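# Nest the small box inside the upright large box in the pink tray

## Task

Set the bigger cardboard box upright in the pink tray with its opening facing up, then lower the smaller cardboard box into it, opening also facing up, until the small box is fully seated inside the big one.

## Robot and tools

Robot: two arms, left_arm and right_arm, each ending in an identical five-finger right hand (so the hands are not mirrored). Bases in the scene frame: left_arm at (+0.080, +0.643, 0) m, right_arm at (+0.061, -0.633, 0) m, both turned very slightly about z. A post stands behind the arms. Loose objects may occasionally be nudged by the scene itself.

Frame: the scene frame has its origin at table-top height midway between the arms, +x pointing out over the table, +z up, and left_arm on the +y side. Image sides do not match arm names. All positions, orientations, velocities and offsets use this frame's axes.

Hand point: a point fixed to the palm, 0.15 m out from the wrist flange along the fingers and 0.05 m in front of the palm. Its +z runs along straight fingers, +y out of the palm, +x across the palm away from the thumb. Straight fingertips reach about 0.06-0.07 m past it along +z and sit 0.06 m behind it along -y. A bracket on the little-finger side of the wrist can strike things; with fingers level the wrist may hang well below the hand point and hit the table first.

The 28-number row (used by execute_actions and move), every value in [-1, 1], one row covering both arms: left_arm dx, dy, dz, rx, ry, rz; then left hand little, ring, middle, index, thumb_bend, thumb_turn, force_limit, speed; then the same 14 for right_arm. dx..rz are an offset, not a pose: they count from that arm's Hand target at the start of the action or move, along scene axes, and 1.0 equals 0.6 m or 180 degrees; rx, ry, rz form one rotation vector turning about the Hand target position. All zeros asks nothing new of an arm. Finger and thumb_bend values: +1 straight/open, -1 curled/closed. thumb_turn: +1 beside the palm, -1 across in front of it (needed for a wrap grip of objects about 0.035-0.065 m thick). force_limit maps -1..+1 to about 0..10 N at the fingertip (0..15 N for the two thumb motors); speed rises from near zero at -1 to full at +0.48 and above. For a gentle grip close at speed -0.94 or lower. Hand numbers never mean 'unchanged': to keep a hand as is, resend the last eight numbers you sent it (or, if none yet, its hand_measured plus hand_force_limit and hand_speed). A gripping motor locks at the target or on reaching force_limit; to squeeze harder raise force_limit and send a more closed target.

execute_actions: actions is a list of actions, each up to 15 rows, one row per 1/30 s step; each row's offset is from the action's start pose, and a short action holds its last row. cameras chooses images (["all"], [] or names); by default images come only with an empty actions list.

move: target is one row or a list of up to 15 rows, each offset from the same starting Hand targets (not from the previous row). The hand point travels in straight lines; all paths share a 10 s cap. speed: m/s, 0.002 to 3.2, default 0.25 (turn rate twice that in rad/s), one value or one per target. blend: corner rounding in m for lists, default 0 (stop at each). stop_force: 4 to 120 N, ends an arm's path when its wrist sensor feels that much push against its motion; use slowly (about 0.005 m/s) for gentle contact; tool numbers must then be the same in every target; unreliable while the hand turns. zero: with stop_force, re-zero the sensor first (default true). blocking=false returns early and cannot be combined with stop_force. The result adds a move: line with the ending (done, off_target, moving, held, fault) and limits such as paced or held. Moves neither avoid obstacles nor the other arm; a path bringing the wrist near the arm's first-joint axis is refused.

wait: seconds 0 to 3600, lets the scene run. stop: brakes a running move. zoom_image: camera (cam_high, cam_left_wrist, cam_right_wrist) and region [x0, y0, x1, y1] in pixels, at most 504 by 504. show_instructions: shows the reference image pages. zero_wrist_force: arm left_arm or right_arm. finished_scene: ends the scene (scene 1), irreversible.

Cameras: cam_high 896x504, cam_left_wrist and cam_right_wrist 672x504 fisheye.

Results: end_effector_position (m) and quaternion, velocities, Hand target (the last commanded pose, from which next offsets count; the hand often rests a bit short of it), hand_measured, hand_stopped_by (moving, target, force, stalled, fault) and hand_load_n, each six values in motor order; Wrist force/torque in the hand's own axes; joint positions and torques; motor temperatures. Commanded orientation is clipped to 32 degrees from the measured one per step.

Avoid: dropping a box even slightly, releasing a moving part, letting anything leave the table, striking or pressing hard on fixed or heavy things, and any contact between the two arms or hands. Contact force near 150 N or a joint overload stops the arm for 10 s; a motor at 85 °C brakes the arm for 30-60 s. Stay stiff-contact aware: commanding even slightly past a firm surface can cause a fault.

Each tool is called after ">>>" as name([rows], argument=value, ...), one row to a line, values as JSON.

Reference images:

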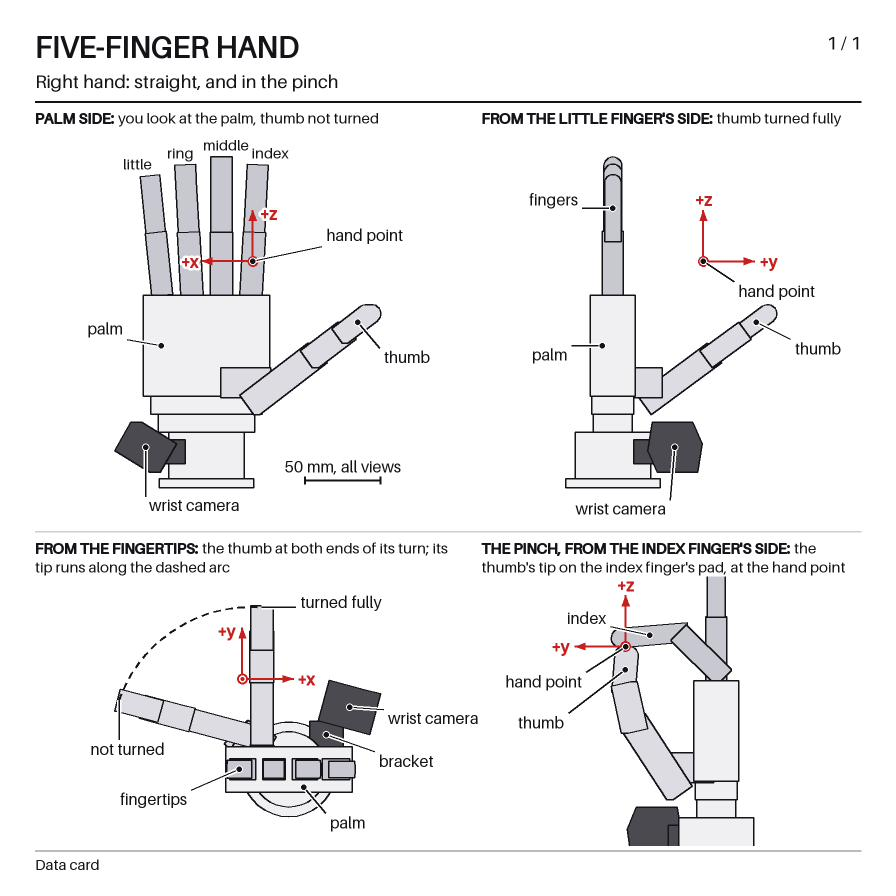

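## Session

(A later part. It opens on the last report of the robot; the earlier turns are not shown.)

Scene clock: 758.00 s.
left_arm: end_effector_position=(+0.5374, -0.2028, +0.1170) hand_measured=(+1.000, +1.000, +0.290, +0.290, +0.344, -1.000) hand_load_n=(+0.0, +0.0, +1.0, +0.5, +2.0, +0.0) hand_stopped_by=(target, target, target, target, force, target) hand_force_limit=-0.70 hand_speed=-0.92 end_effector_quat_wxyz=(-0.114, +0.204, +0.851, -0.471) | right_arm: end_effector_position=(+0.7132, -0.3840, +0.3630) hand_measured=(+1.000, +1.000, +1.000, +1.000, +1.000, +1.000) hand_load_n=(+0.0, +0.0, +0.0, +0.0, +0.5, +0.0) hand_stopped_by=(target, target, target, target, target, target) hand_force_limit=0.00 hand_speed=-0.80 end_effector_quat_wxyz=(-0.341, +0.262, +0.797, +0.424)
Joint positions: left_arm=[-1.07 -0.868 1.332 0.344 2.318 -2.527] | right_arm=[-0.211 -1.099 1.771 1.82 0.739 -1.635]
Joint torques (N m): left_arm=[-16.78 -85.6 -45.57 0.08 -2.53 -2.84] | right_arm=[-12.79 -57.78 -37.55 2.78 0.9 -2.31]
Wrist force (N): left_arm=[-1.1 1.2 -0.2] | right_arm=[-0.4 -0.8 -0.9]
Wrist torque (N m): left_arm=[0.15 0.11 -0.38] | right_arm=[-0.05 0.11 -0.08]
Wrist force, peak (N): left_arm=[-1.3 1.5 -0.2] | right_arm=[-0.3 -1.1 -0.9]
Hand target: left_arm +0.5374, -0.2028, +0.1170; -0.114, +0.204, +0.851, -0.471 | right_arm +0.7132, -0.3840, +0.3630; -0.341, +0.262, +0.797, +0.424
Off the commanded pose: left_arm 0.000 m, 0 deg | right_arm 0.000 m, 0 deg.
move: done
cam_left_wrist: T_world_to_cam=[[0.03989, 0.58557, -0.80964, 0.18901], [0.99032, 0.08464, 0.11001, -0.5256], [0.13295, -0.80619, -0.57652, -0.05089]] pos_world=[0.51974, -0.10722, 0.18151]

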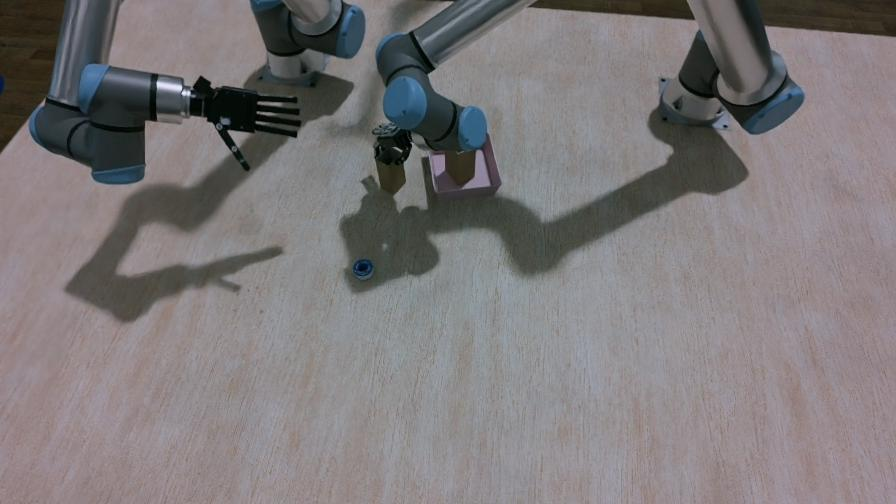

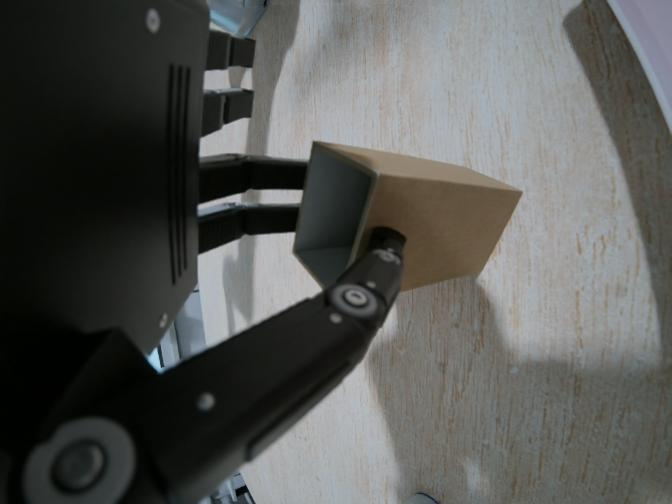

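>>> move(target=[0,0,0,0,0,0,1,1,0.29,0.29,-0.2,-1,-0.58,-0.92,0,0,0,0,0,0,1,1,1,1,1,1,0,-0.8])

>>> move(target=[0,0,0.0667,0,0,0,1,1,0.29,0.29,-0.2,-1,-0.58,-0.92,0,0,0,0,0,0,1,1,1,1,1,1,0,-0.8], speed=0.06, cameras=["cam_high","cam_left_wrist"])

>>> zoom_image(camera="cam_left_wrist", region=[200, 80, 560, 350])

>>> zoom_image(camera="cam_high", region=[340, 80, 480, 220])

Scene clock: 766.80 s.
left_arm: end_effector_position=(+0.5374, -0.2028, +0.1170) hand_measured=(+1.000, +1.000, +0.290, +0.290, +0.338, -1.000) hand_load_n=(+0.0, +0.0, +1.5, +1.0, +3.0, +0.5) hand_stopped_by=(target, target, target, target, force, target) hand_force_limit=-0.58 hand_speed=-0.92 end_effector_quat_wxyz=(-0.114, +0.204, +0.851, -0.471) | right_arm: end_effector_position=(+0.7132, -0.3840, +0.3630) hand_measured=(+1.000, +1.000, +1.000, +1.000, +1.000, +1.000) hand_load_n=(+0.0, +0.0, +0.0, +0.0, +0.0, +0.0) hand_stopped_by=(target, target, target, target, target, target) hand_force_limit=0.00 hand_speed=-0.80 end_effector_quat_wxyz=(-0.341, +0.262, +0.797, +0.424)
Joint positions: left_arm=[-1.07 -0.868 1.332 0.344 2.318 -2.527] | right_arm=[-0.211 -1.099 1.771 1.82 0.739 -1.635]
Joint torques (N m): left_arm=[-17.43 -85.87 -44.82 0.07 -2.38 -2.68] | right_arm=[-14.36 -54.06 -36.53 2.68 0.43 -2.1]
Wrist force (N): left_arm=[-1.3 1.1 0.2] | right_arm=[-0.4 -1.1 -0.4]
Wrist torque (N m): left_arm=[0.10 0.12 -0.40] | right_arm=[-0.12 0.08 -0.09]
Wrist force, peak (N): left_arm=[-1.2 1.7 0.3] | right_arm=[-0.6 -1.0 -0.9]
Hand target: left_arm +0.5374, -0.2028, +0.1170; -0.114, +0.204, +0.851, -0.471 | right_arm +0.7132, -0.3840, +0.3630; -0.341, +0.262, +0.797, +0.424
Off the commanded pose: left_arm 0.000 m, 0 deg | right_arm 0.000 m, 0 deg.
move: done

Scene clock: 767.77 s.
left_arm: end_effector_position=(+0.5374, -0.2029, +0.1573) hand_measured=(+1.000, +1.000, +0.290, +0.290, +0.338, -1.000) hand_load_n=(-0.5, +0.0, +1.5, +0.5, +3.0, +0.5) hand_stopped_by=(target, target, target, target, force, target) hand_force_limit=-0.58 hand_speed=-0.92 end_effector_quat_wxyz=(-0.114, +0.204, +0.851, -0.471) | right_arm: end_effector_position=(+0.7132, -0.3840, +0.3630) hand_measured=(+1.000, +1.000, +1.000, +1.000, +1.000, +1.000) hand_load_n=(+0.0, +0.0, +0.0, +0.0, +0.0, +0.0) hand_stopped_by=(target, target, target, target, target, target) hand_force_limit=0.00 hand_speed=-0.80 end_effector_quat_wxyz=(-0.341, +0.262, +0.797, +0.424)
Joint positions: left_arm=[-1.07 -0.897 1.305 0.4 2.318 -2.527] | right_arm=[-0.211 -1.099 1.771 1.82 0.739 -1.635]
Joint torques (N m): left_arm=[-16.09 -83.54 -27.58 -1.32 -2.47 -1.4] | right_arm=[-10.43 -57.06 -36.44 2.73 0.86 -2.43]
Wrist force (N): left_arm=[-1.1 1.1 -0.1] | right_arm=[-0.6 -0.7 -0.1]
Wrist torque (N m): left_arm=[0.14 0.11 -0.38] | right_arm=[-0.08 0.11 -0.08]
Wrist force, peak (N): left_arm=[-1.0 2.5 0.8] | right_arm=[-0.1 -1.3 0.0]
Hand target: left_arm +0.5374, -0.2028, +0.1570; -0.114, +0.204, +0.851, -0.471 | right_arm +0.7132, -0.3840, +0.3630; -0.341, +0.262, +0.797, +0.424
Off the commanded pose: left_arm 0.000 m, 0 deg | right_arm 0.000 m, 0 deg.
move: done
cam_left_wrist: T_world_to_cam=[[0.03991, 0.58545, -0.80972, 0.22161], [0.99032, 0.08465, 0.11001, -0.53011], [0.13295, -0.80627, -0.57641, -0.02785]] pos_world=[0.51984, -0.10732, 0.22171]

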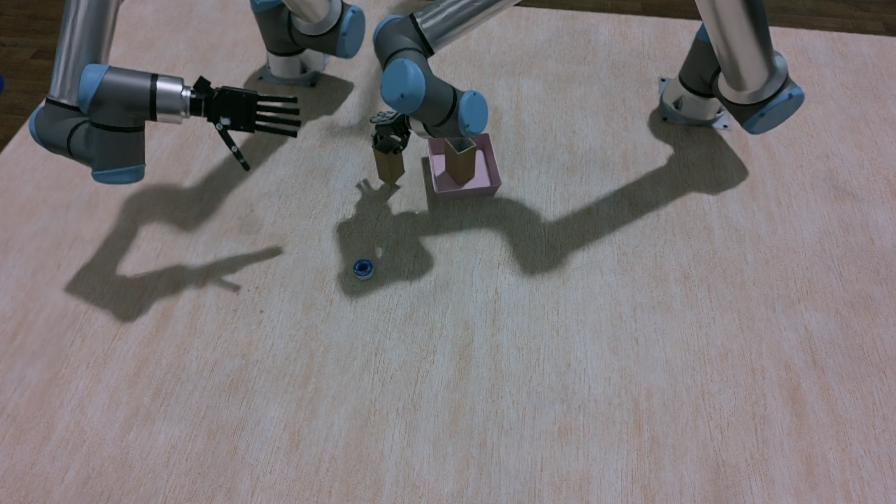

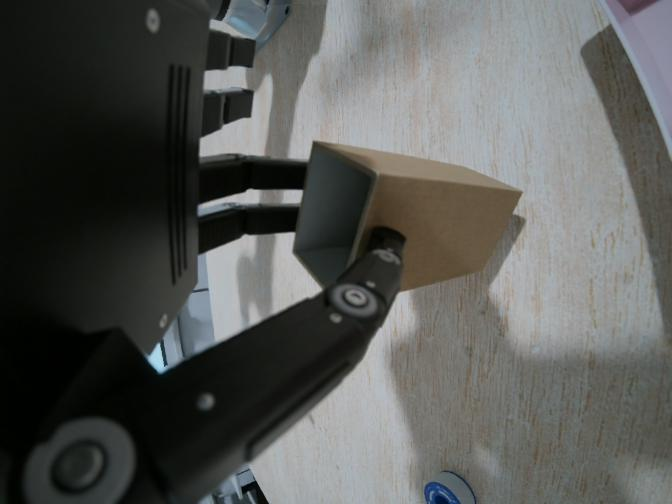

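Scaled by 1.400 from the camera's image (finer frame: 960x720).

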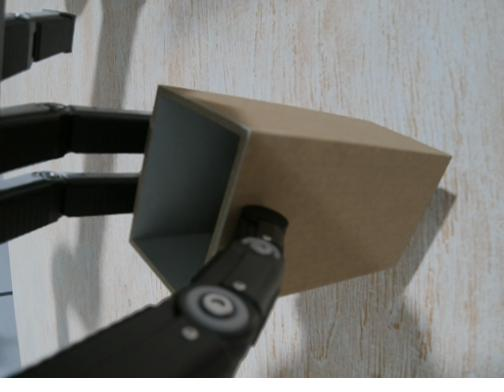

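Scaled by 3.600 from the camera's image (finer frame: 1280x720).

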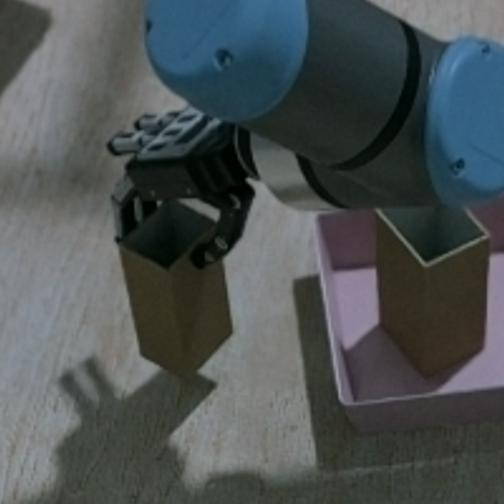

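>>> move([
  [0,0,0.2,0,0,0,1,1,0.29,0.29,-0.2,-1,-0.58,-0.92,0,0,0,0,0,0,1,1,1,1,1,1,0,-0.8],
  [-0.0515,0.233,0.2,0,0,0.375,1,1,0.29,0.29,-0.2,-1,-0.58,-0.92,0,0,0,0,0,0,1,1,1,1,1,1,0,-0.8],
], speed=0.15, blend=0.02, cameras=["cam_high","cam_left_wrist"])

>>> zoom_image(camera="cam_left_wrist", region=[250, 80, 660, 400])

>>> zoom_image(camera="cam_high", region=[380, 60, 540, 220])

Scene clock: 813.10 s.
left_arm: end_effector_position=(+0.5063, -0.0630, +0.2770) hand_measured=(+1.000, +1.000, +0.290, +0.290, +0.338, -1.000) hand_load_n=(-0.5, +0.0, +1.5, +1.0, +3.0, +0.5) hand_stopped_by=(target, target, target, target, force, target) hand_force_limit=-0.58 hand_speed=-0.92 end_effector_quat_wxyz=(+0.167, -0.303, +0.820, -0.455) | right_arm: end_effector_position=(+0.7132, -0.3840, +0.3630) hand_measured=(+1.000, +1.000, +1.000, +1.000, +1.000, +1.000) hand_load_n=(+0.0, +0.0, +0.0, +0.0, +0.0, +0.0) hand_stopped_by=(target, target, target, target, target, target) hand_force_limit=0.00 hand_speed=-0.80 end_effector_quat_wxyz=(-0.341, +0.262, +0.797, +0.424)
Joint positions: left_arm=[-1.356 -1.316 1.686 0.258 1.125 -3.448] | right_arm=[-0.211 -1.099 1.771 1.82 0.739 -1.635]
Joint torques (N m): left_arm=[16.1 -51.67 -50.87 -2.22 1.08 1.89] | right_arm=[-9.7 -55.61 -36.49 2.43 0.52 -2.64]
Wrist force (N): left_arm=[-1.3 1.1 0.0] | right_arm=[-0.4 -0.6 -0.8]
Wrist torque (N m): left_arm=[0.13 0.14 -0.43] | right_arm=[-0.03 0.11 -0.07]
Wrist force, peak (N): left_arm=[-0.9 3.7 1.1] | right_arm=[-0.5 -1.1 -1.2]
Hand target: left_arm +0.5065, -0.0630, +0.2770; +0.167, -0.303, +0.820, -0.455 | right_arm +0.7132, -0.3840, +0.3630; -0.341, +0.262, +0.797, +0.424
Off the commanded pose: left_arm 0.000 m, 0 deg | right_arm 0.000 m, 0 deg.
move: done
cam_left_wrist: T_world_to_cam=[[-0.52571, 0.26116, -0.80958, 0.50383], [0.30103, 0.94724, 0.11009, -0.12095], [0.79562, -0.18583, -0.57659, -0.13822]] pos_world=[0.41125, -0.0427, 0.34151]

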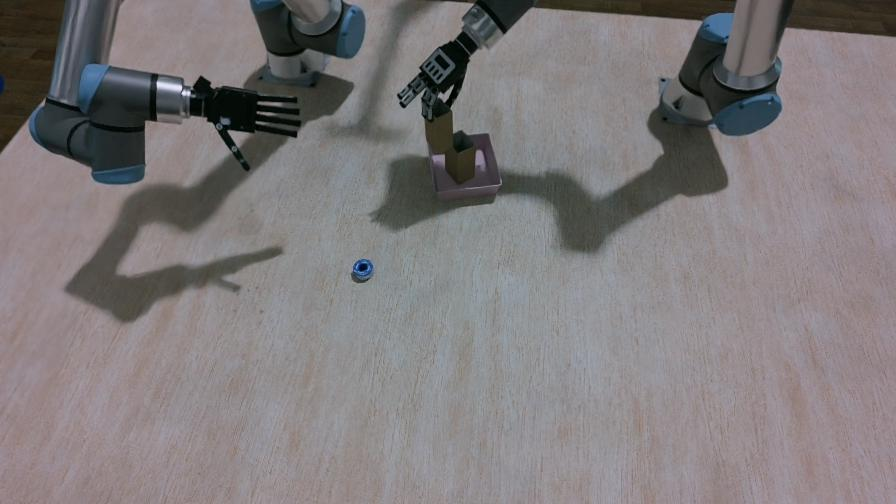

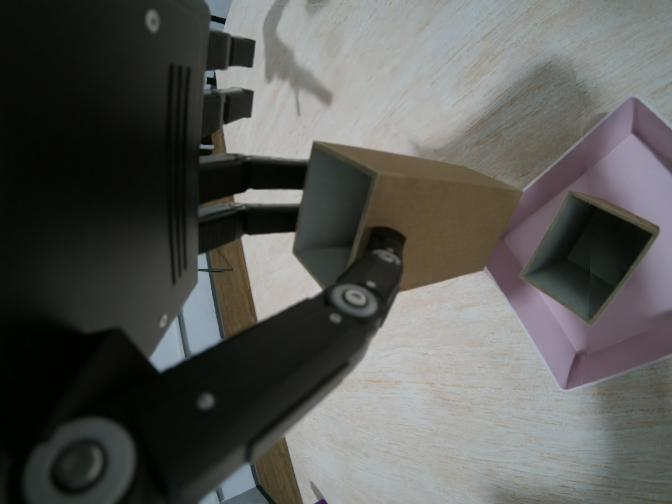

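Scaled by 1.229 from the camera's image (finer frame: 960x720).

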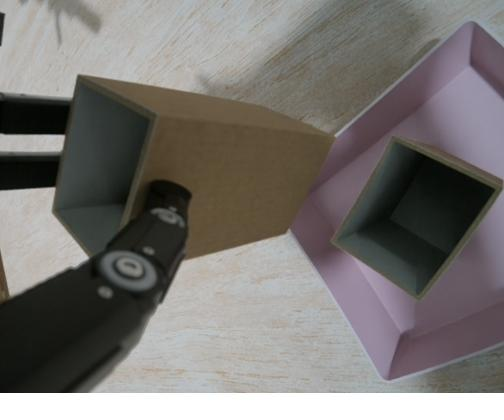

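Scaled by 3.150 from the camera's image (finer frame: 1280x720).

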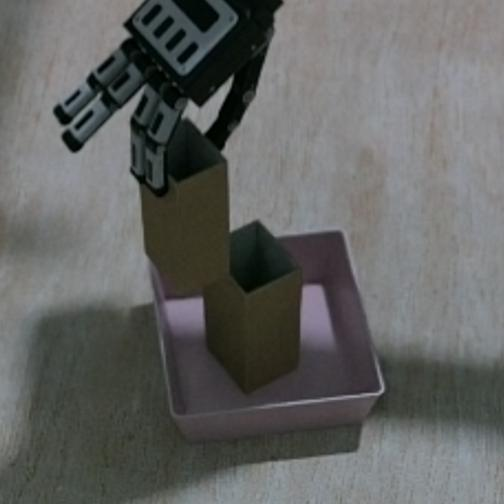

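>>> move([
  [-0.074,0.0788,0,-0.0059,-0.005,0.0,1,1,0.29,0.29,-0.2,-1,-0.58,-0.92,0,0,0,0,0,0,1,1,1,1,1,1,0,-0.8],
  [-0.074,0.0788,-0.046,-0.0059,-0.005,0.0,1,1,0.29,0.29,-0.2,-1,-0.58,-0.92,0,0,0,0,0,0,1,1,1,1,1,1,0,-0.8],
], speed=[0.12,0.06], cameras=["cam_high","cam_left_wrist"])

>>> zoom_image(camera="cam_left_wrist", region=[300, 100, 620, 350])

>>> zoom_image(camera="cam_high", region=[400, 70, 520, 210])

Scene clock: 842.17 s.
left_arm: end_effector_position=(+0.4620, -0.0157, +0.2492) hand_measured=(+1.000, +1.000, +0.290, +0.290, +0.338, -1.000) hand_load_n=(+0.0, +0.0, +1.5, +0.5, +3.0, +0.0) hand_stopped_by=(target, target, target, target, force, target) hand_force_limit=-0.58 hand_speed=-0.92 end_effector_quat_wxyz=(+0.170, -0.301, +0.815, -0.465) | right_arm: end_effector_position=(+0.7132, -0.3840, +0.3630) hand_measured=(+1.000, +1.000, +1.000, +1.000, +1.000, +1.000) hand_load_n=(+0.0, +0.0, +0.0, +0.0, +0.0, +0.0) hand_stopped_by=(target, target, target, target, target, target) hand_force_limit=0.00 hand_speed=-0.80 end_effector_quat_wxyz=(-0.341, +0.262, +0.797, +0.424)
Joint positions: left_arm=[-1.424 -1.4 1.853 0.17 1.061 -3.482] | right_arm=[-0.211 -1.099 1.771 1.82 0.739 -1.635]
Joint torques (N m): left_arm=[14.99 -74.46 -47.11 3.58 3.55 3.41] | right_arm=[-10.74 -57.02 -37.21 2.55 0.68 -2.44]
Wrist force (N): left_arm=[-1.5 1.4 0.2] | right_arm=[0.2 -0.8 -0.6]
Wrist torque (N m): left_arm=[0.18 0.18 -0.35] | right_arm=[-0.07 0.00 -0.04]
Wrist force, peak (N): left_arm=[-1.4 2.1 -1.2] | right_arm=[-0.5 -1.4 -0.5]
Hand target: left_arm +0.4621, -0.0158, +0.2494; +0.170, -0.301, +0.815, -0.465 | right_arm +0.7132, -0.3840, +0.3630; -0.341, +0.262, +0.797, +0.424
Off the commanded pose: left_arm 0.000 m, 0 deg | right_arm 0.000 m, 0 deg.
move: done
cam_left_wrist: T_world_to_cam=[[-0.51287, 0.246, -0.82247, 0.44278], [0.29918, 0.94922, 0.09735, -0.14537], [0.80465, -0.19614, -0.56042, -0.11867]] pos_world=[0.36606, 0.00579, 0.31182]

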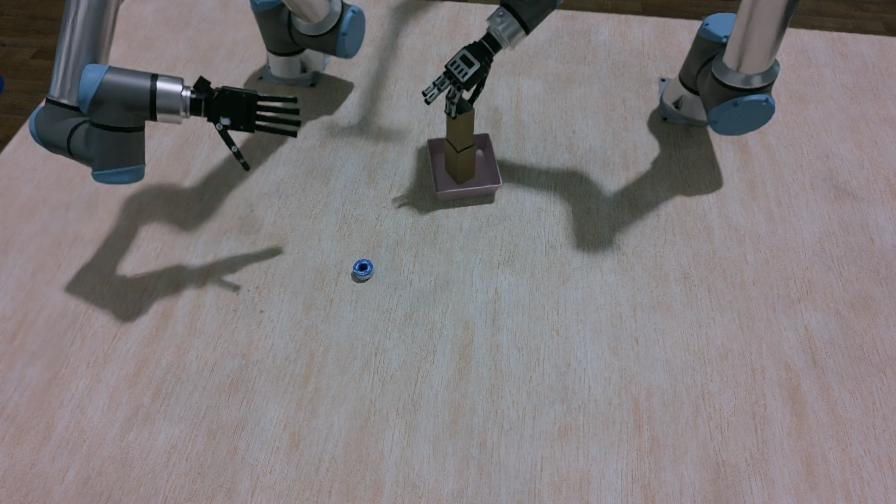

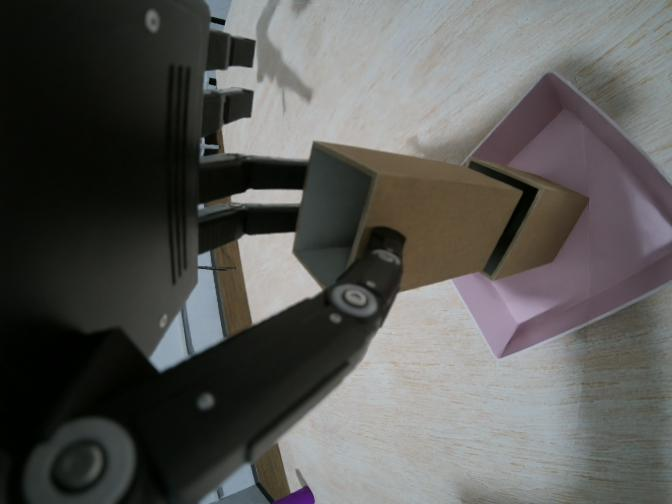

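Scaled by 1.575 from the camera's image (finer frame: 960x720).

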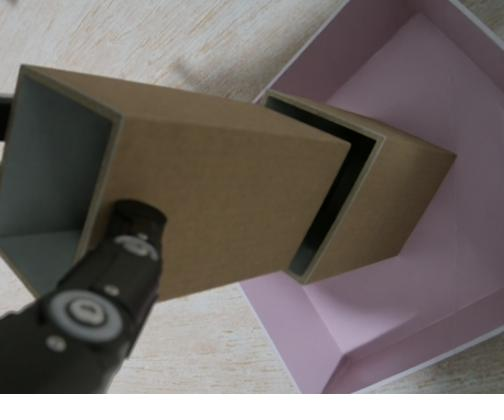

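Scaled by 3.600 from the camera's image (finer frame: 1280x720).

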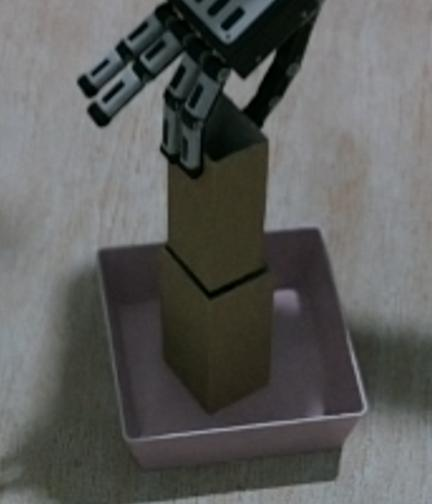

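>>> zoom_image(camera="cam_high", region=[435, 120, 485, 165])

>>> zoom_image(camera="cam_left_wrist", region=[450, 140, 610, 300])

Scaled by 10.080 from the camera's image (finer frame: 1280x720).

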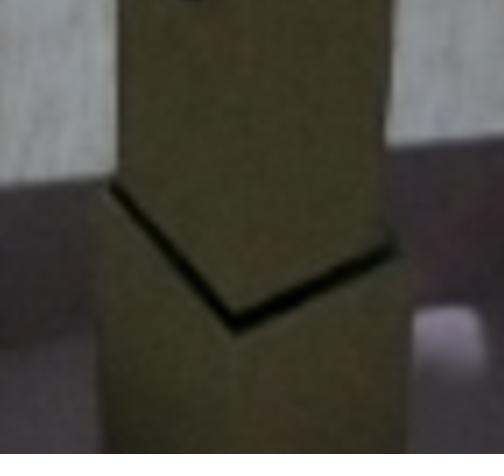

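Scaled by 3.150 from the camera's image (finer frame: 960x720).

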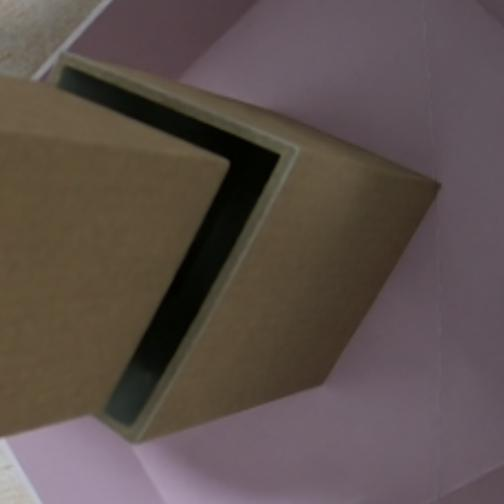

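>>> move(target=[-0.0063,-0.0005,-0.0083,0,0,0,1,1,0.29,0.29,-0.2,-1,-0.58,-0.92,0,0,0,0,0,0,1,1,1,1,1,1,0,-0.8], speed=0.03, cameras=["cam_high","cam_left_wrist"])

>>> zoom_image(camera="cam_left_wrist", region=[450, 140, 610, 300])

>>> zoom_image(camera="cam_high", region=[435, 120, 485, 165])

Scene clock: 899.90 s.
left_arm: end_effector_position=(+0.4582, -0.0160, +0.2443) hand_measured=(+1.000, +1.000, +0.290, +0.290, +0.338, -1.000) hand_load_n=(+0.0, +0.0, +1.5, +0.5, +3.0, +0.5) hand_stopped_by=(target, target, target, target, force, target) hand_force_limit=-0.58 hand_speed=-0.92 end_effector_quat_wxyz=(+0.170, -0.301, +0.815, -0.465) | right_arm: end_effector_position=(+0.7132, -0.3840, +0.3630) hand_measured=(+1.000, +1.000, +1.000, +1.000, +1.000, +1.000) hand_load_n=(+0.0, +0.0, +0.0, +0.0, +0.0, +0.0) hand_stopped_by=(target, target, target, target, target, target) hand_force_limit=0.00 hand_speed=-0.80 end_effector_quat_wxyz=(-0.341, +0.262, +0.797, +0.424)
Joint positions: left_arm=[-1.431 -1.398 1.86 0.163 1.055 -3.487] | right_arm=[-0.211 -1.099 1.771 1.82 0.739 -1.635]
Joint torques (N m): left_arm=[10.43 -50.99 -47.81 2.27 0.89 1.29] | right_arm=[-11.35 -55.66 -37.36 2.46 0.88 -2.21]
Wrist force (N): left_arm=[-1.3 1.6 0.1] | right_arm=[-0.3 -0.6 -0.2]
Wrist torque (N m): left_arm=[0.22 0.13 -0.23] | right_arm=[-0.05 0.08 -0.07]
Wrist force, peak (N): left_arm=[-1.4 1.9 0.0] | right_arm=[-0.4 -1.0 -0.6]
Hand target: left_arm +0.4583, -0.0161, +0.2445; +0.170, -0.301, +0.815, -0.465 | right_arm +0.7132, -0.3840, +0.3630; -0.341, +0.262, +0.797, +0.424
Off the commanded pose: left_arm 0.000 m, 0 deg | right_arm 0.000 m, 0 deg.
move: done
cam_left_wrist: T_world_to_cam=[[-0.51294, 0.24577, -0.82249, 0.43686], [0.29906, 0.94928, 0.09715, -0.14333], [0.80465, -0.19614, -0.56042, -0.11833]] pos_world=[0.36216, 0.00549, 0.30692]

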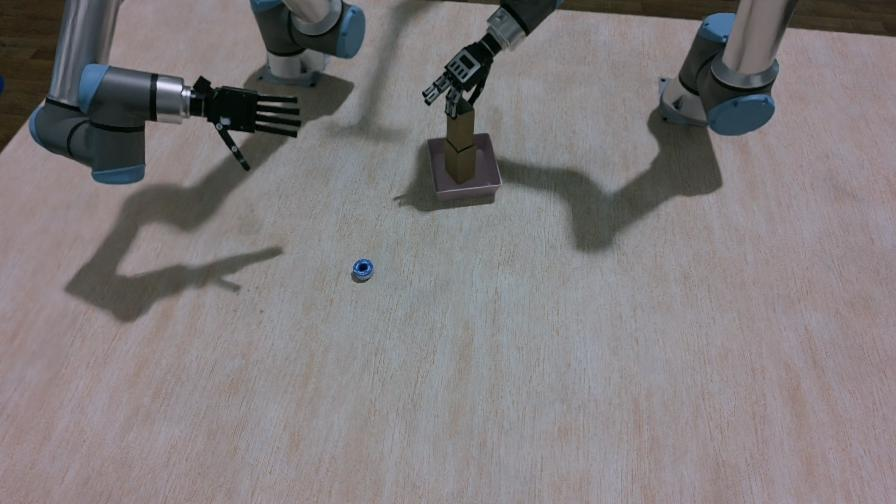

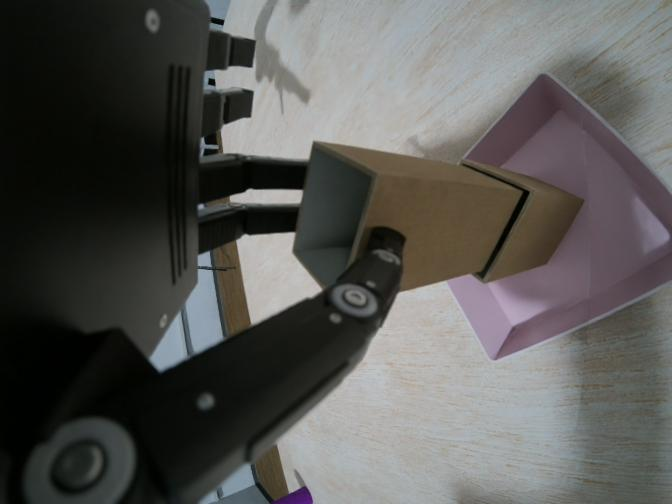

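Scaled by 3.150 from the camera's image (finer frame: 960x720).

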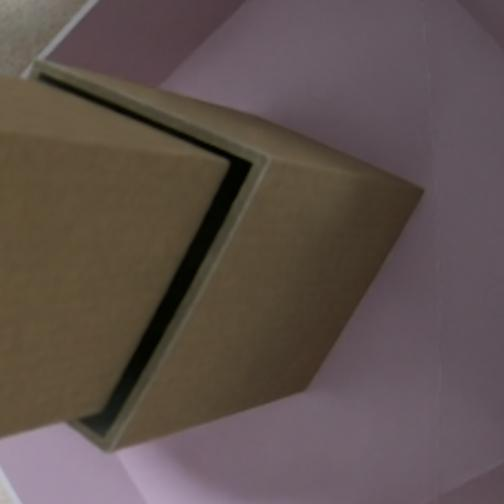

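Scaled by 10.080 from the camera's image (finer frame: 1280x720).

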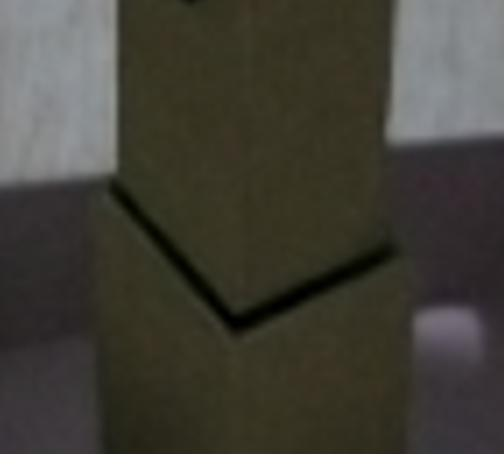

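>>> move(target=[-0.0008,0,-0.025,0,0,0,1,1,0.29,0.29,-0.2,-1,-0.58,-0.92,0,0,0,0,0,0,1,1,1,1,1,1,0,-0.8], speed=0.012, stop_force=4, cameras=["cam_high","cam_left_wrist"])

>>> zoom_image(camera="cam_left_wrist", region=[450, 140, 610, 300])

>>> zoom_image(camera="cam_high", region=[435, 120, 485, 165])

Scene clock: 920.97 s.
left_arm: end_effector_position=(+0.4578, -0.0160, +0.2294) hand_measured=(+1.000, +1.000, +0.290, +0.290, +0.338, -1.000) hand_load_n=(+0.0, +0.0, +1.0, +1.0, +3.0, +0.0) hand_stopped_by=(target, target, target, target, force, target) hand_force_limit=-0.58 hand_speed=-0.92 end_effector_quat_wxyz=(+0.170, -0.301, +0.815, -0.465) | right_arm: end_effector_position=(+0.7132, -0.3840, +0.3630) hand_measured=(+1.000, +1.000, +1.000, +1.000, +1.000, +1.000) hand_load_n=(+0.0, +0.0, +0.0, +0.0, +0.0, +0.0) hand_stopped_by=(target, target, target, target, target, target) hand_force_limit=0.00 hand_speed=-0.80 end_effector_quat_wxyz=(-0.341, +0.262, +0.797, +0.424)
Joint positions: left_arm=[-1.432 -1.386 1.876 0.136 1.055 -3.487] | right_arm=[-0.211 -1.099 1.771 1.82 0.739 -1.635]
Joint torques (N m): left_arm=[-18.27 -66.45 -45.85 2.68 -3.92 -2.86] | right_arm=[-9.25 -56 -36.62 2.61 0.44 -1.9]
Wrist force (N): left_arm=[-1.3 1.4 -0.2] | right_arm=[-0.4 -0.7 -0.1]
Wrist torque (N m): left_arm=[0.21 0.15 -0.25] | right_arm=[-0.08 0.08 -0.07]
Wrist force, peak (N): left_arm=[-1.4 1.8 0.2] | right_arm=[-1.2 -0.6 -0.5]
Hand target: left_arm +0.4578, -0.0161, +0.2295; +0.170, -0.301, +0.815, -0.465 | right_arm +0.7132, -0.3840, +0.3630; -0.341, +0.262, +0.797, +0.424
Off the commanded pose: left_arm 0.000 m, 0 deg | right_arm 0.000 m, 0 deg.
move: done
cam_left_wrist: T_world_to_cam=[[-0.51289, 0.24592, -0.82248, 0.42429], [0.29914, 0.94924, 0.09728, -0.14182], [0.80465, -0.19614, -0.56042, -0.12642]] pos_world=[0.36176, 0.00549, 0.29192]

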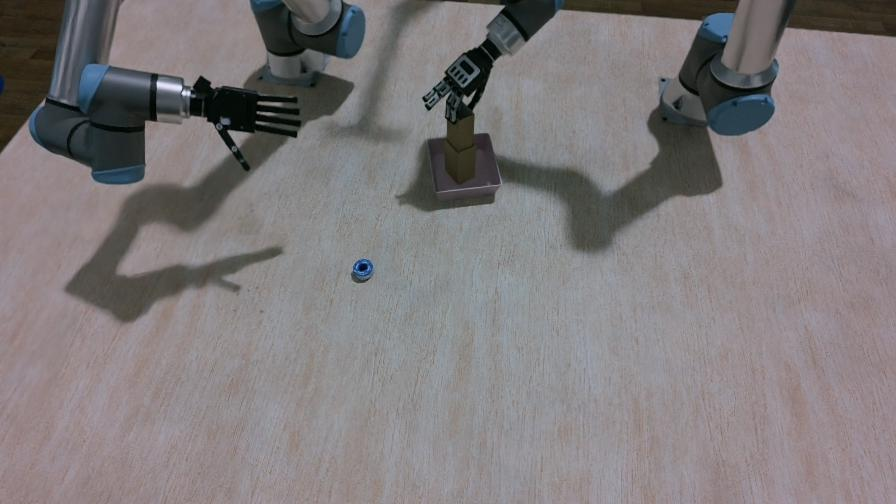

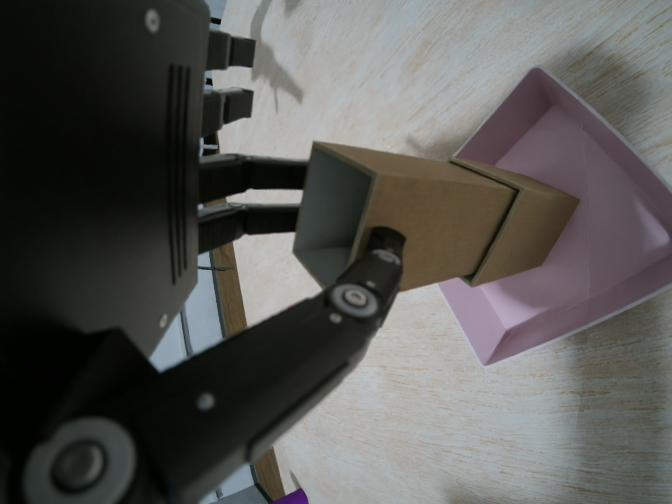

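Scaled by 3.150 from the camera's image (finer frame: 960x720).

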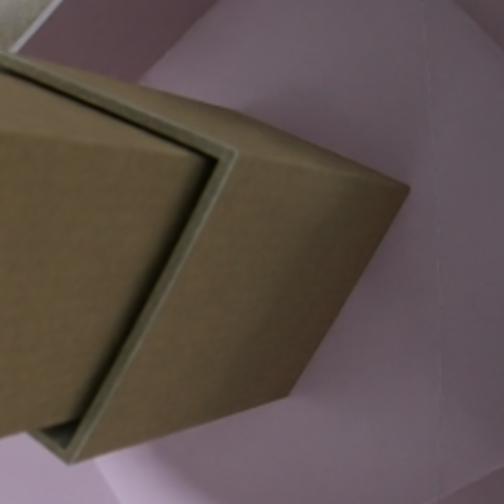

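Scaled by 10.080 from the camera's image (finer frame: 1280x720).

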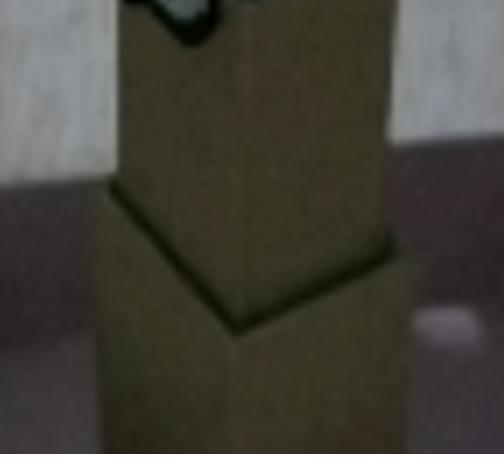

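>>> move(target=[0,0,-0.07,0,0,0,1,1,0.29,0.29,-0.2,-1,-0.58,-0.92,0,0,0,0,0,0,1,1,1,1,1,1,0,-0.8], speed=0.02, stop_force=4, cameras=["cam_high","cam_left_wrist"])

>>> zoom_image(camera="cam_left_wrist", region=[400, 120, 600, 320])

>>> zoom_image(camera="cam_high", region=[425, 100, 505, 200])

Scene clock: 986.77 s.
left_arm: end_effector_position=(+0.4578, -0.0161, +0.1875) hand_measured=(+1.000, +1.000, +0.290, +0.290, +0.338, -1.000) hand_load_n=(+0.0, -0.5, +1.5, +1.0, +3.0, +0.5) hand_stopped_by=(target, target, target, target, force, target) hand_force_limit=-0.58 hand_speed=-0.92 end_effector_quat_wxyz=(+0.170, -0.301, +0.815, -0.465) | right_arm: end_effector_position=(+0.7132, -0.3840, +0.3630) hand_measured=(+1.000, +1.000, +1.000, +1.000, +1.000, +1.000) hand_load_n=(+0.0, +0.0, +0.0, +0.0, +0.0, +0.0) hand_stopped_by=(target, target, target, target, target, target) hand_force_limit=0.00 hand_speed=-0.80 end_effector_quat_wxyz=(-0.341, +0.262, +0.797, +0.424)
Joint positions: left_arm=[-1.432 -1.35 1.915 0.061 1.055 -3.487] | right_arm=[-0.211 -1.099 1.771 1.82 0.739 -1.635]
Joint torques (N m): left_arm=[-0.52 -72.01 -46.05 3.71 -0.75 -0.67] | right_arm=[-10.3 -56.8 -36.07 2.36 0.18 -2.38]
Wrist force (N): left_arm=[-1.5 1.3 -0.2] | right_arm=[-0.3 -0.5 -0.6]
Wrist torque (N m): left_arm=[0.17 0.16 -0.26] | right_arm=[-0.02 0.07 -0.06]
Wrist force, peak (N): left_arm=[-1.5 1.7 -0.1] | right_arm=[-0.9 -0.9 -0.6]
Hand target: left_arm +0.4578, -0.0161, +0.1875; +0.170, -0.301, +0.815, -0.465 | right_arm +0.7132, -0.3840, +0.3630; -0.341, +0.262, +0.797, +0.424
Off the commanded pose: left_arm 0.000 m, 0 deg | right_arm 0.000 m, 0 deg.
move: done
cam_left_wrist: T_world_to_cam=[[-0.5129, 0.24584, -0.8225, 0.38984], [0.29917, 0.94924, 0.09716, -0.13773], [0.80463, -0.19624, -0.56041, -0.1499]] pos_world=[0.36176, 0.00549, 0.25002]

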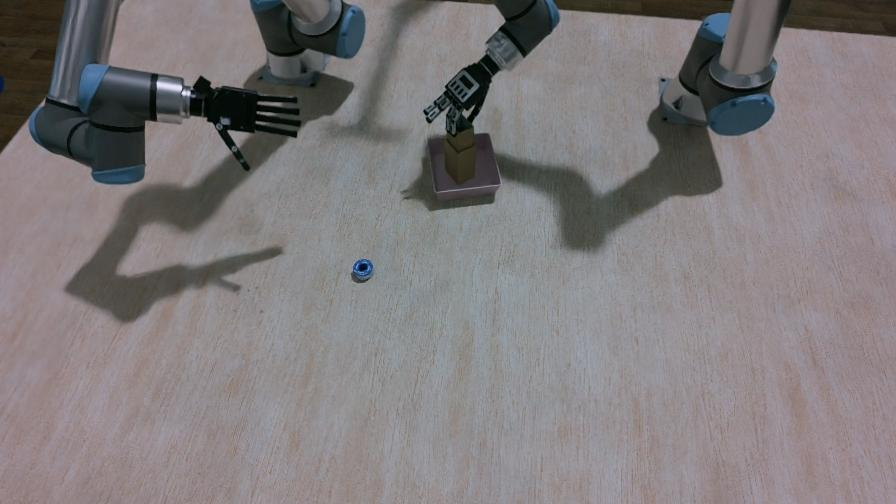

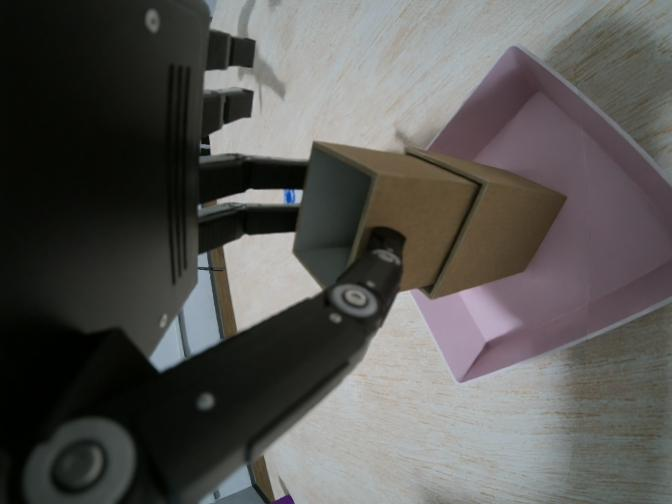

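Scaled by 2.520 from the camera's image (finer frame: 960x720).

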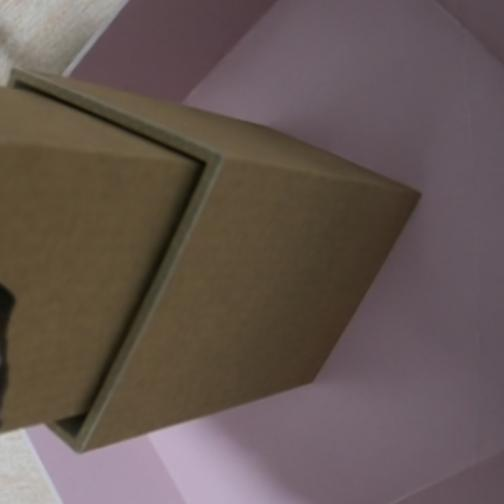

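Scaled by 5.040 from the camera's image (finer frame: 1280x720).

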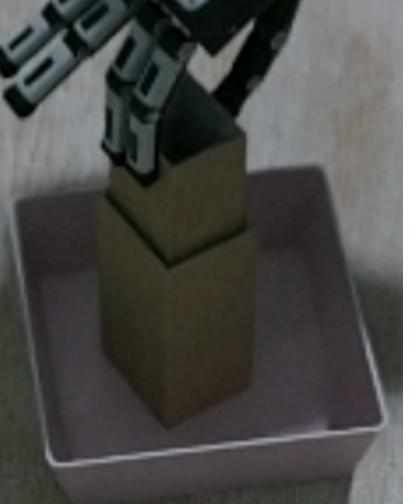

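>>> move(target=[0,0,-0.0717,0,0,0,1,1,0.29,0.29,-0.2,-1,-0.58,-0.92,0,0,0,0,0,0,1,1,1,1,1,1,0,-0.8], speed=0.02, stop_force=4, cameras=["cam_high","cam_left_wrist"])

>>> zoom_image(camera="cam_left_wrist", region=[280, 100, 520, 340])

>>> zoom_image(camera="cam_high", region=[430, 110, 490, 170])

Scene clock: 1005.13 s.
left_arm: end_effector_position=(+0.4578, -0.0161, +0.1454) hand_measured=(+1.000, +1.000, +0.290, +0.290, +0.338, -1.000) hand_load_n=(+0.0, +0.0, +2.0, +1.0, +3.0, +0.0) hand_stopped_by=(target, target, target, target, force, target) hand_force_limit=-0.58 hand_speed=-0.92 end_effector_quat_wxyz=(+0.170, -0.301, +0.815, -0.465) | right_arm: end_effector_position=(+0.7132, -0.3840, +0.3630) hand_measured=(+1.000, +1.000, +1.000, +1.000, +1.000, +1.000) hand_load_n=(+0.0, +0.0, +0.0, +0.0, +0.0, +0.0) hand_stopped_by=(target, target, target, target, target, target) hand_force_limit=0.00 hand_speed=-0.80 end_effector_quat_wxyz=(-0.341, +0.262, +0.797, +0.424)
Joint positions: left_arm=[-1.432 -1.309 1.95 -0.016 1.055 -3.487] | right_arm=[-0.211 -1.099 1.771 1.82 0.739 -1.635]
Joint torques (N m): left_arm=[6.1 -69.7 -40.79 4.4 2.11 0.71] | right_arm=[-11.35 -54.5 -36.02 2.14 0.37 -2.03]
Wrist force (N): left_arm=[-1.3 -2.9 -2.4] | right_arm=[-0.1 -0.7 -0.5]
Wrist torque (N m): left_arm=[0.41 0.24 -0.39] | right_arm=[-0.05 0.05 -0.06]
Wrist force, peak (N): left_arm=[-1.2 -9.0 -6.0] | right_arm=[-0.6 -0.6 -1.2]
Hand target: left_arm +0.4578, -0.0161, +0.1454; +0.170, -0.301, +0.815, -0.465 (not the last commanded pose) | right_arm +0.7132, -0.3840, +0.3630; -0.341, +0.262, +0.797, +0.424
Off the commanded pose: left_arm 0.001 m, 0 deg | right_arm 0.000 m, 0 deg.
move: contact (left_arm)
cam_left_wrist: T_world_to_cam=[[-0.5129, 0.24584, -0.8225, 0.35521], [0.29917, 0.94924, 0.09716, -0.13364], [0.80463, -0.19624, -0.56041, -0.17349]] pos_world=[0.36176, 0.00549, 0.20792]

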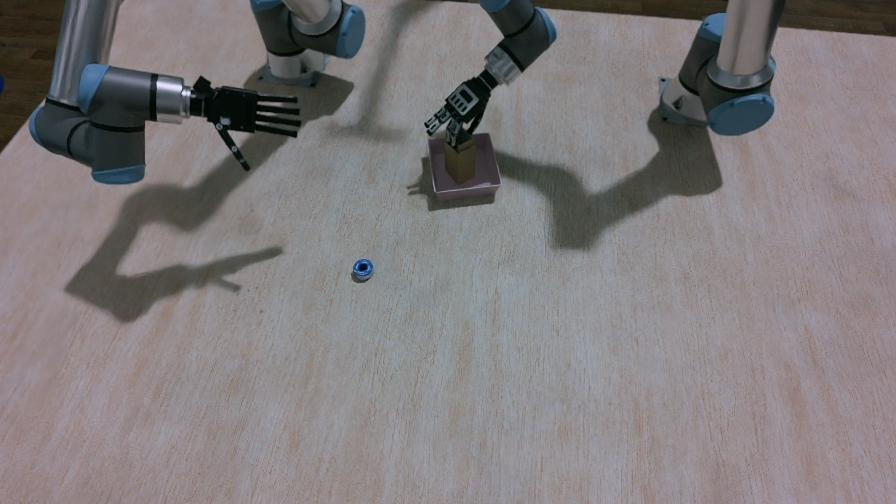

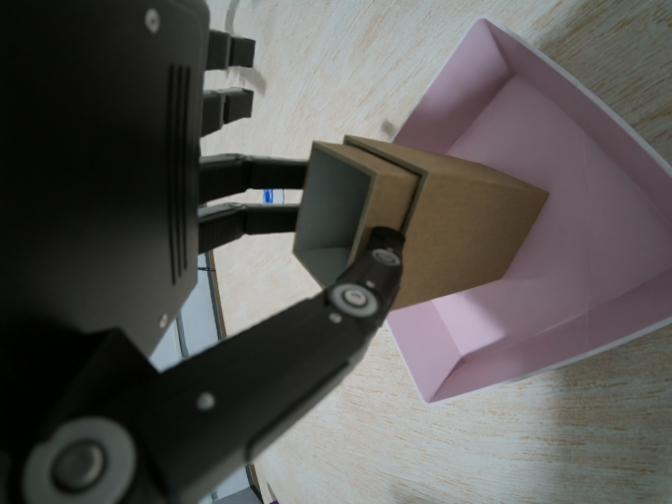

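Scaled by 2.100 from the camera's image (finer frame: 960x720).

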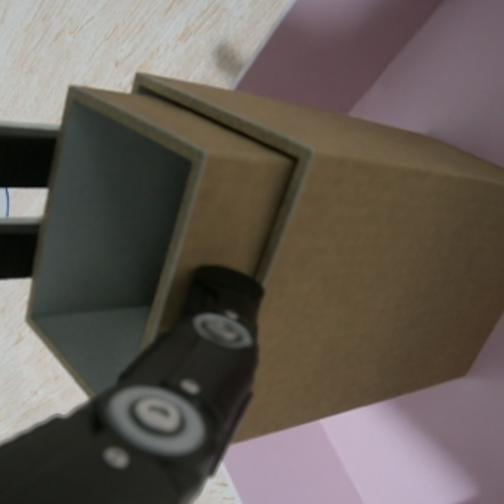

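Scaled by 8.400 from the camera's image (finer frame: 1280x720).

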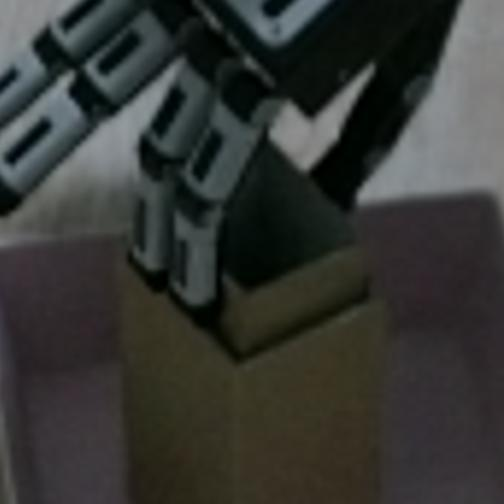

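>>> move(target=[0,0,0.002,0,0,0,1,1,0.29,0.29,-0.2,-1,-0.58,-0.92,0,0,0,0,0,0,1,1,1,1,1,1,0,-0.8], speed=0.01)

>>> execute_actions([
  [[0,0,0,0,0,0,1,1,0.29,0.29,0.37,-1,-0.58,-0.999,0,0,0,0,0,0,1,1,1,1,1,1,0,-0.8]],
])

>>> wait(seconds=5, cameras=["cam_left_wrist"])

Scene clock: 1045.40 s.
left_arm: end_effector_position=(+0.4578, -0.0161, +0.1467) hand_measured=(+1.000, +1.000, +0.290, +0.290, +0.338, -1.000) hand_load_n=(+0.0, -0.5, +1.5, +1.0, +3.0, +0.5) hand_stopped_by=(target, target, target, target, force, target) hand_force_limit=-0.58 hand_speed=-0.92 end_effector_quat_wxyz=(+0.170, -0.301, +0.815, -0.465) | right_arm: end_effector_position=(+0.7132, -0.3840, +0.3630) hand_measured=(+1.000, +1.000, +1.000, +1.000, +1.000, +1.000) hand_load_n=(+0.0, +0.0, +0.0, +0.0, +0.0, +0.0) hand_stopped_by=(target, target, target, target, target, target) hand_force_limit=0.00 hand_speed=-0.80 end_effector_quat_wxyz=(-0.341, +0.262, +0.797, +0.424)
Joint positions: left_arm=[-1.432 -1.31 1.949 -0.014 1.055 -3.487] | right_arm=[-0.211 -1.099 1.771 1.82 0.739 -1.635]
Joint torques (N m): left_arm=[7.05 -57.4 -39.24 -1.09 2.07 0.82] | right_arm=[-11.67 -54.55 -35.92 2.22 0.44 -2.36]
Wrist force (N): left_arm=[-1.5 1.4 -0.1] | right_arm=[0.1 -0.7 -0.6]
Wrist torque (N m): left_arm=[0.19 0.17 -0.29] | right_arm=[-0.05 0.03 -0.05]
Wrist force, peak (N): left_arm=[-1.3 -3.3 -2.9] | right_arm=[-1.0 -1.1 -0.5]
Hand target: left_arm +0.4578, -0.0161, +0.1466; +0.170, -0.301, +0.815, -0.465 | right_arm +0.7132, -0.3840, +0.3630; -0.341, +0.262, +0.797, +0.424
Off the commanded pose: left_arm 0.000 m, 0 deg | right_arm 0.000 m, 0 deg.
move: done

Scene clock: 1046.10 s.
left_arm: end_effector_position=(+0.4578, -0.0161, +0.1466) hand_measured=(+1.000, +1.000, +0.290, +0.290, +0.342, -1.000) hand_load_n=(+0.0, +0.0, +1.0, +0.0, +2.5, +0.5) hand_stopped_by=(target, target, target, target, moving, target) hand_force_limit=-0.58 hand_speed=-1.00 end_effector_quat_wxyz=(+0.170, -0.301, +0.815, -0.465) | right_arm: end_effector_position=(+0.7132, -0.3840, +0.3630) hand_measured=(+1.000, +1.000, +1.000, +1.000, +1.000, +1.000) hand_load_n=(+0.0, +0.0, +0.0, +0.0, +0.0, +0.0) hand_stopped_by=(target, target, target, target, target, target) hand_force_limit=0.00 hand_speed=-0.80 end_effector_quat_wxyz=(-0.341, +0.262, +0.797, +0.424)
Joint positions: left_arm=[-1.432 -1.31 1.949 -0.014 1.055 -3.487] | right_arm=[-0.211 -1.099 1.771 1.82 0.739 -1.635]
Joint torques (N m): left_arm=[6.32 -49.04 -30.28 -2.2 1.98 0.76] | right_arm=[-10.95 -55.86 -36.95 2.19 0.57 -2.41]
Wrist force (N): left_arm=[-1.3 1.3 0.1] | right_arm=[-0.4 -0.3 -0.6]
Wrist torque (N m): left_arm=[0.16 0.13 -0.28] | right_arm=[0.02 0.09 -0.06]
Wrist force, peak (N): left_arm=[-1.6 1.7 0.2] | right_arm=[-0.9 -0.7 -0.6]
Hand target: left_arm +0.4578, -0.0161, +0.1466; +0.170, -0.301, +0.815, -0.465 | right_arm +0.7132, -0.3840, +0.3630; -0.341, +0.262, +0.797, +0.424
Off the commanded pose: left_arm 0.000 m, 0 deg | right_arm 0.000 m, 0 deg.

Scene clock: 1051.10 s.
left_arm: end_effector_position=(+0.4578, -0.0161, +0.1466) hand_measured=(+1.000, +1.000, +0.290, +0.290, +0.366, -1.000) hand_load_n=(+0.0, -0.5, +0.0, +0.0, +0.0, +0.0) hand_stopped_by=(target, target, target, target, moving, target) hand_force_limit=-0.58 hand_speed=-1.00 end_effector_quat_wxyz=(+0.170, -0.301, +0.815, -0.465) | right_arm: end_effector_position=(+0.7132, -0.3840, +0.3630) hand_measured=(+1.000, +1.000, +1.000, +1.000, +1.000, +1.000) hand_load_n=(+0.0, +0.0, +0.0, +0.0, +0.0, +0.0) hand_stopped_by=(target, target, target, target, target, target) hand_force_limit=0.00 hand_speed=-0.80 end_effector_quat_wxyz=(-0.341, +0.262, +0.797, +0.424)
Joint positions: left_arm=[-1.432 -1.31 1.949 -0.014 1.055 -3.487] | right_arm=[-0.211 -1.099 1.771 1.82 0.739 -1.635]
Joint torques (N m): left_arm=[6.08 -47.24 -23.15 -2.18 1.91 0.69] | right_arm=[-11.94 -56.43 -35.61 1.97 0.43 -1.96]
Wrist force (N): left_arm=[-1.3 1.1 -0.2] | right_arm=[-0.1 -0.5 -0.5]
Wrist torque (N m): left_arm=[0.16 0.15 -0.29] | right_arm=[-0.02 0.06 -0.05]
Wrist force, peak (N): left_arm=[-1.7 1.6 -0.4] | right_arm=[-0.4 -1.2 -0.6]
Hand target: left_arm +0.4578, -0.0161, +0.1466; +0.170, -0.301, +0.815, -0.465 | right_arm +0.7132, -0.3840, +0.3630; -0.341, +0.262, +0.797, +0.424
Off the commanded pose: left_arm 0.000 m, 0 deg | right_arm 0.000 m, 0 deg.
wait: 5.00 s; at rest by 0.17 s
cam_left_wrist: T_world_to_cam=[[-0.5129, 0.24584, -0.8225, 0.3562], [0.29917, 0.94924, 0.09716, -0.13376], [0.80463, -0.19624, -0.56041, -0.17282]] pos_world=[0.36176, 0.00549, 0.20912]

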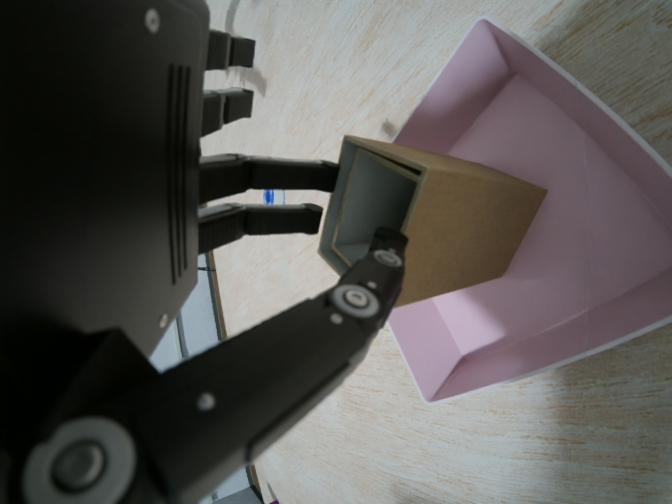

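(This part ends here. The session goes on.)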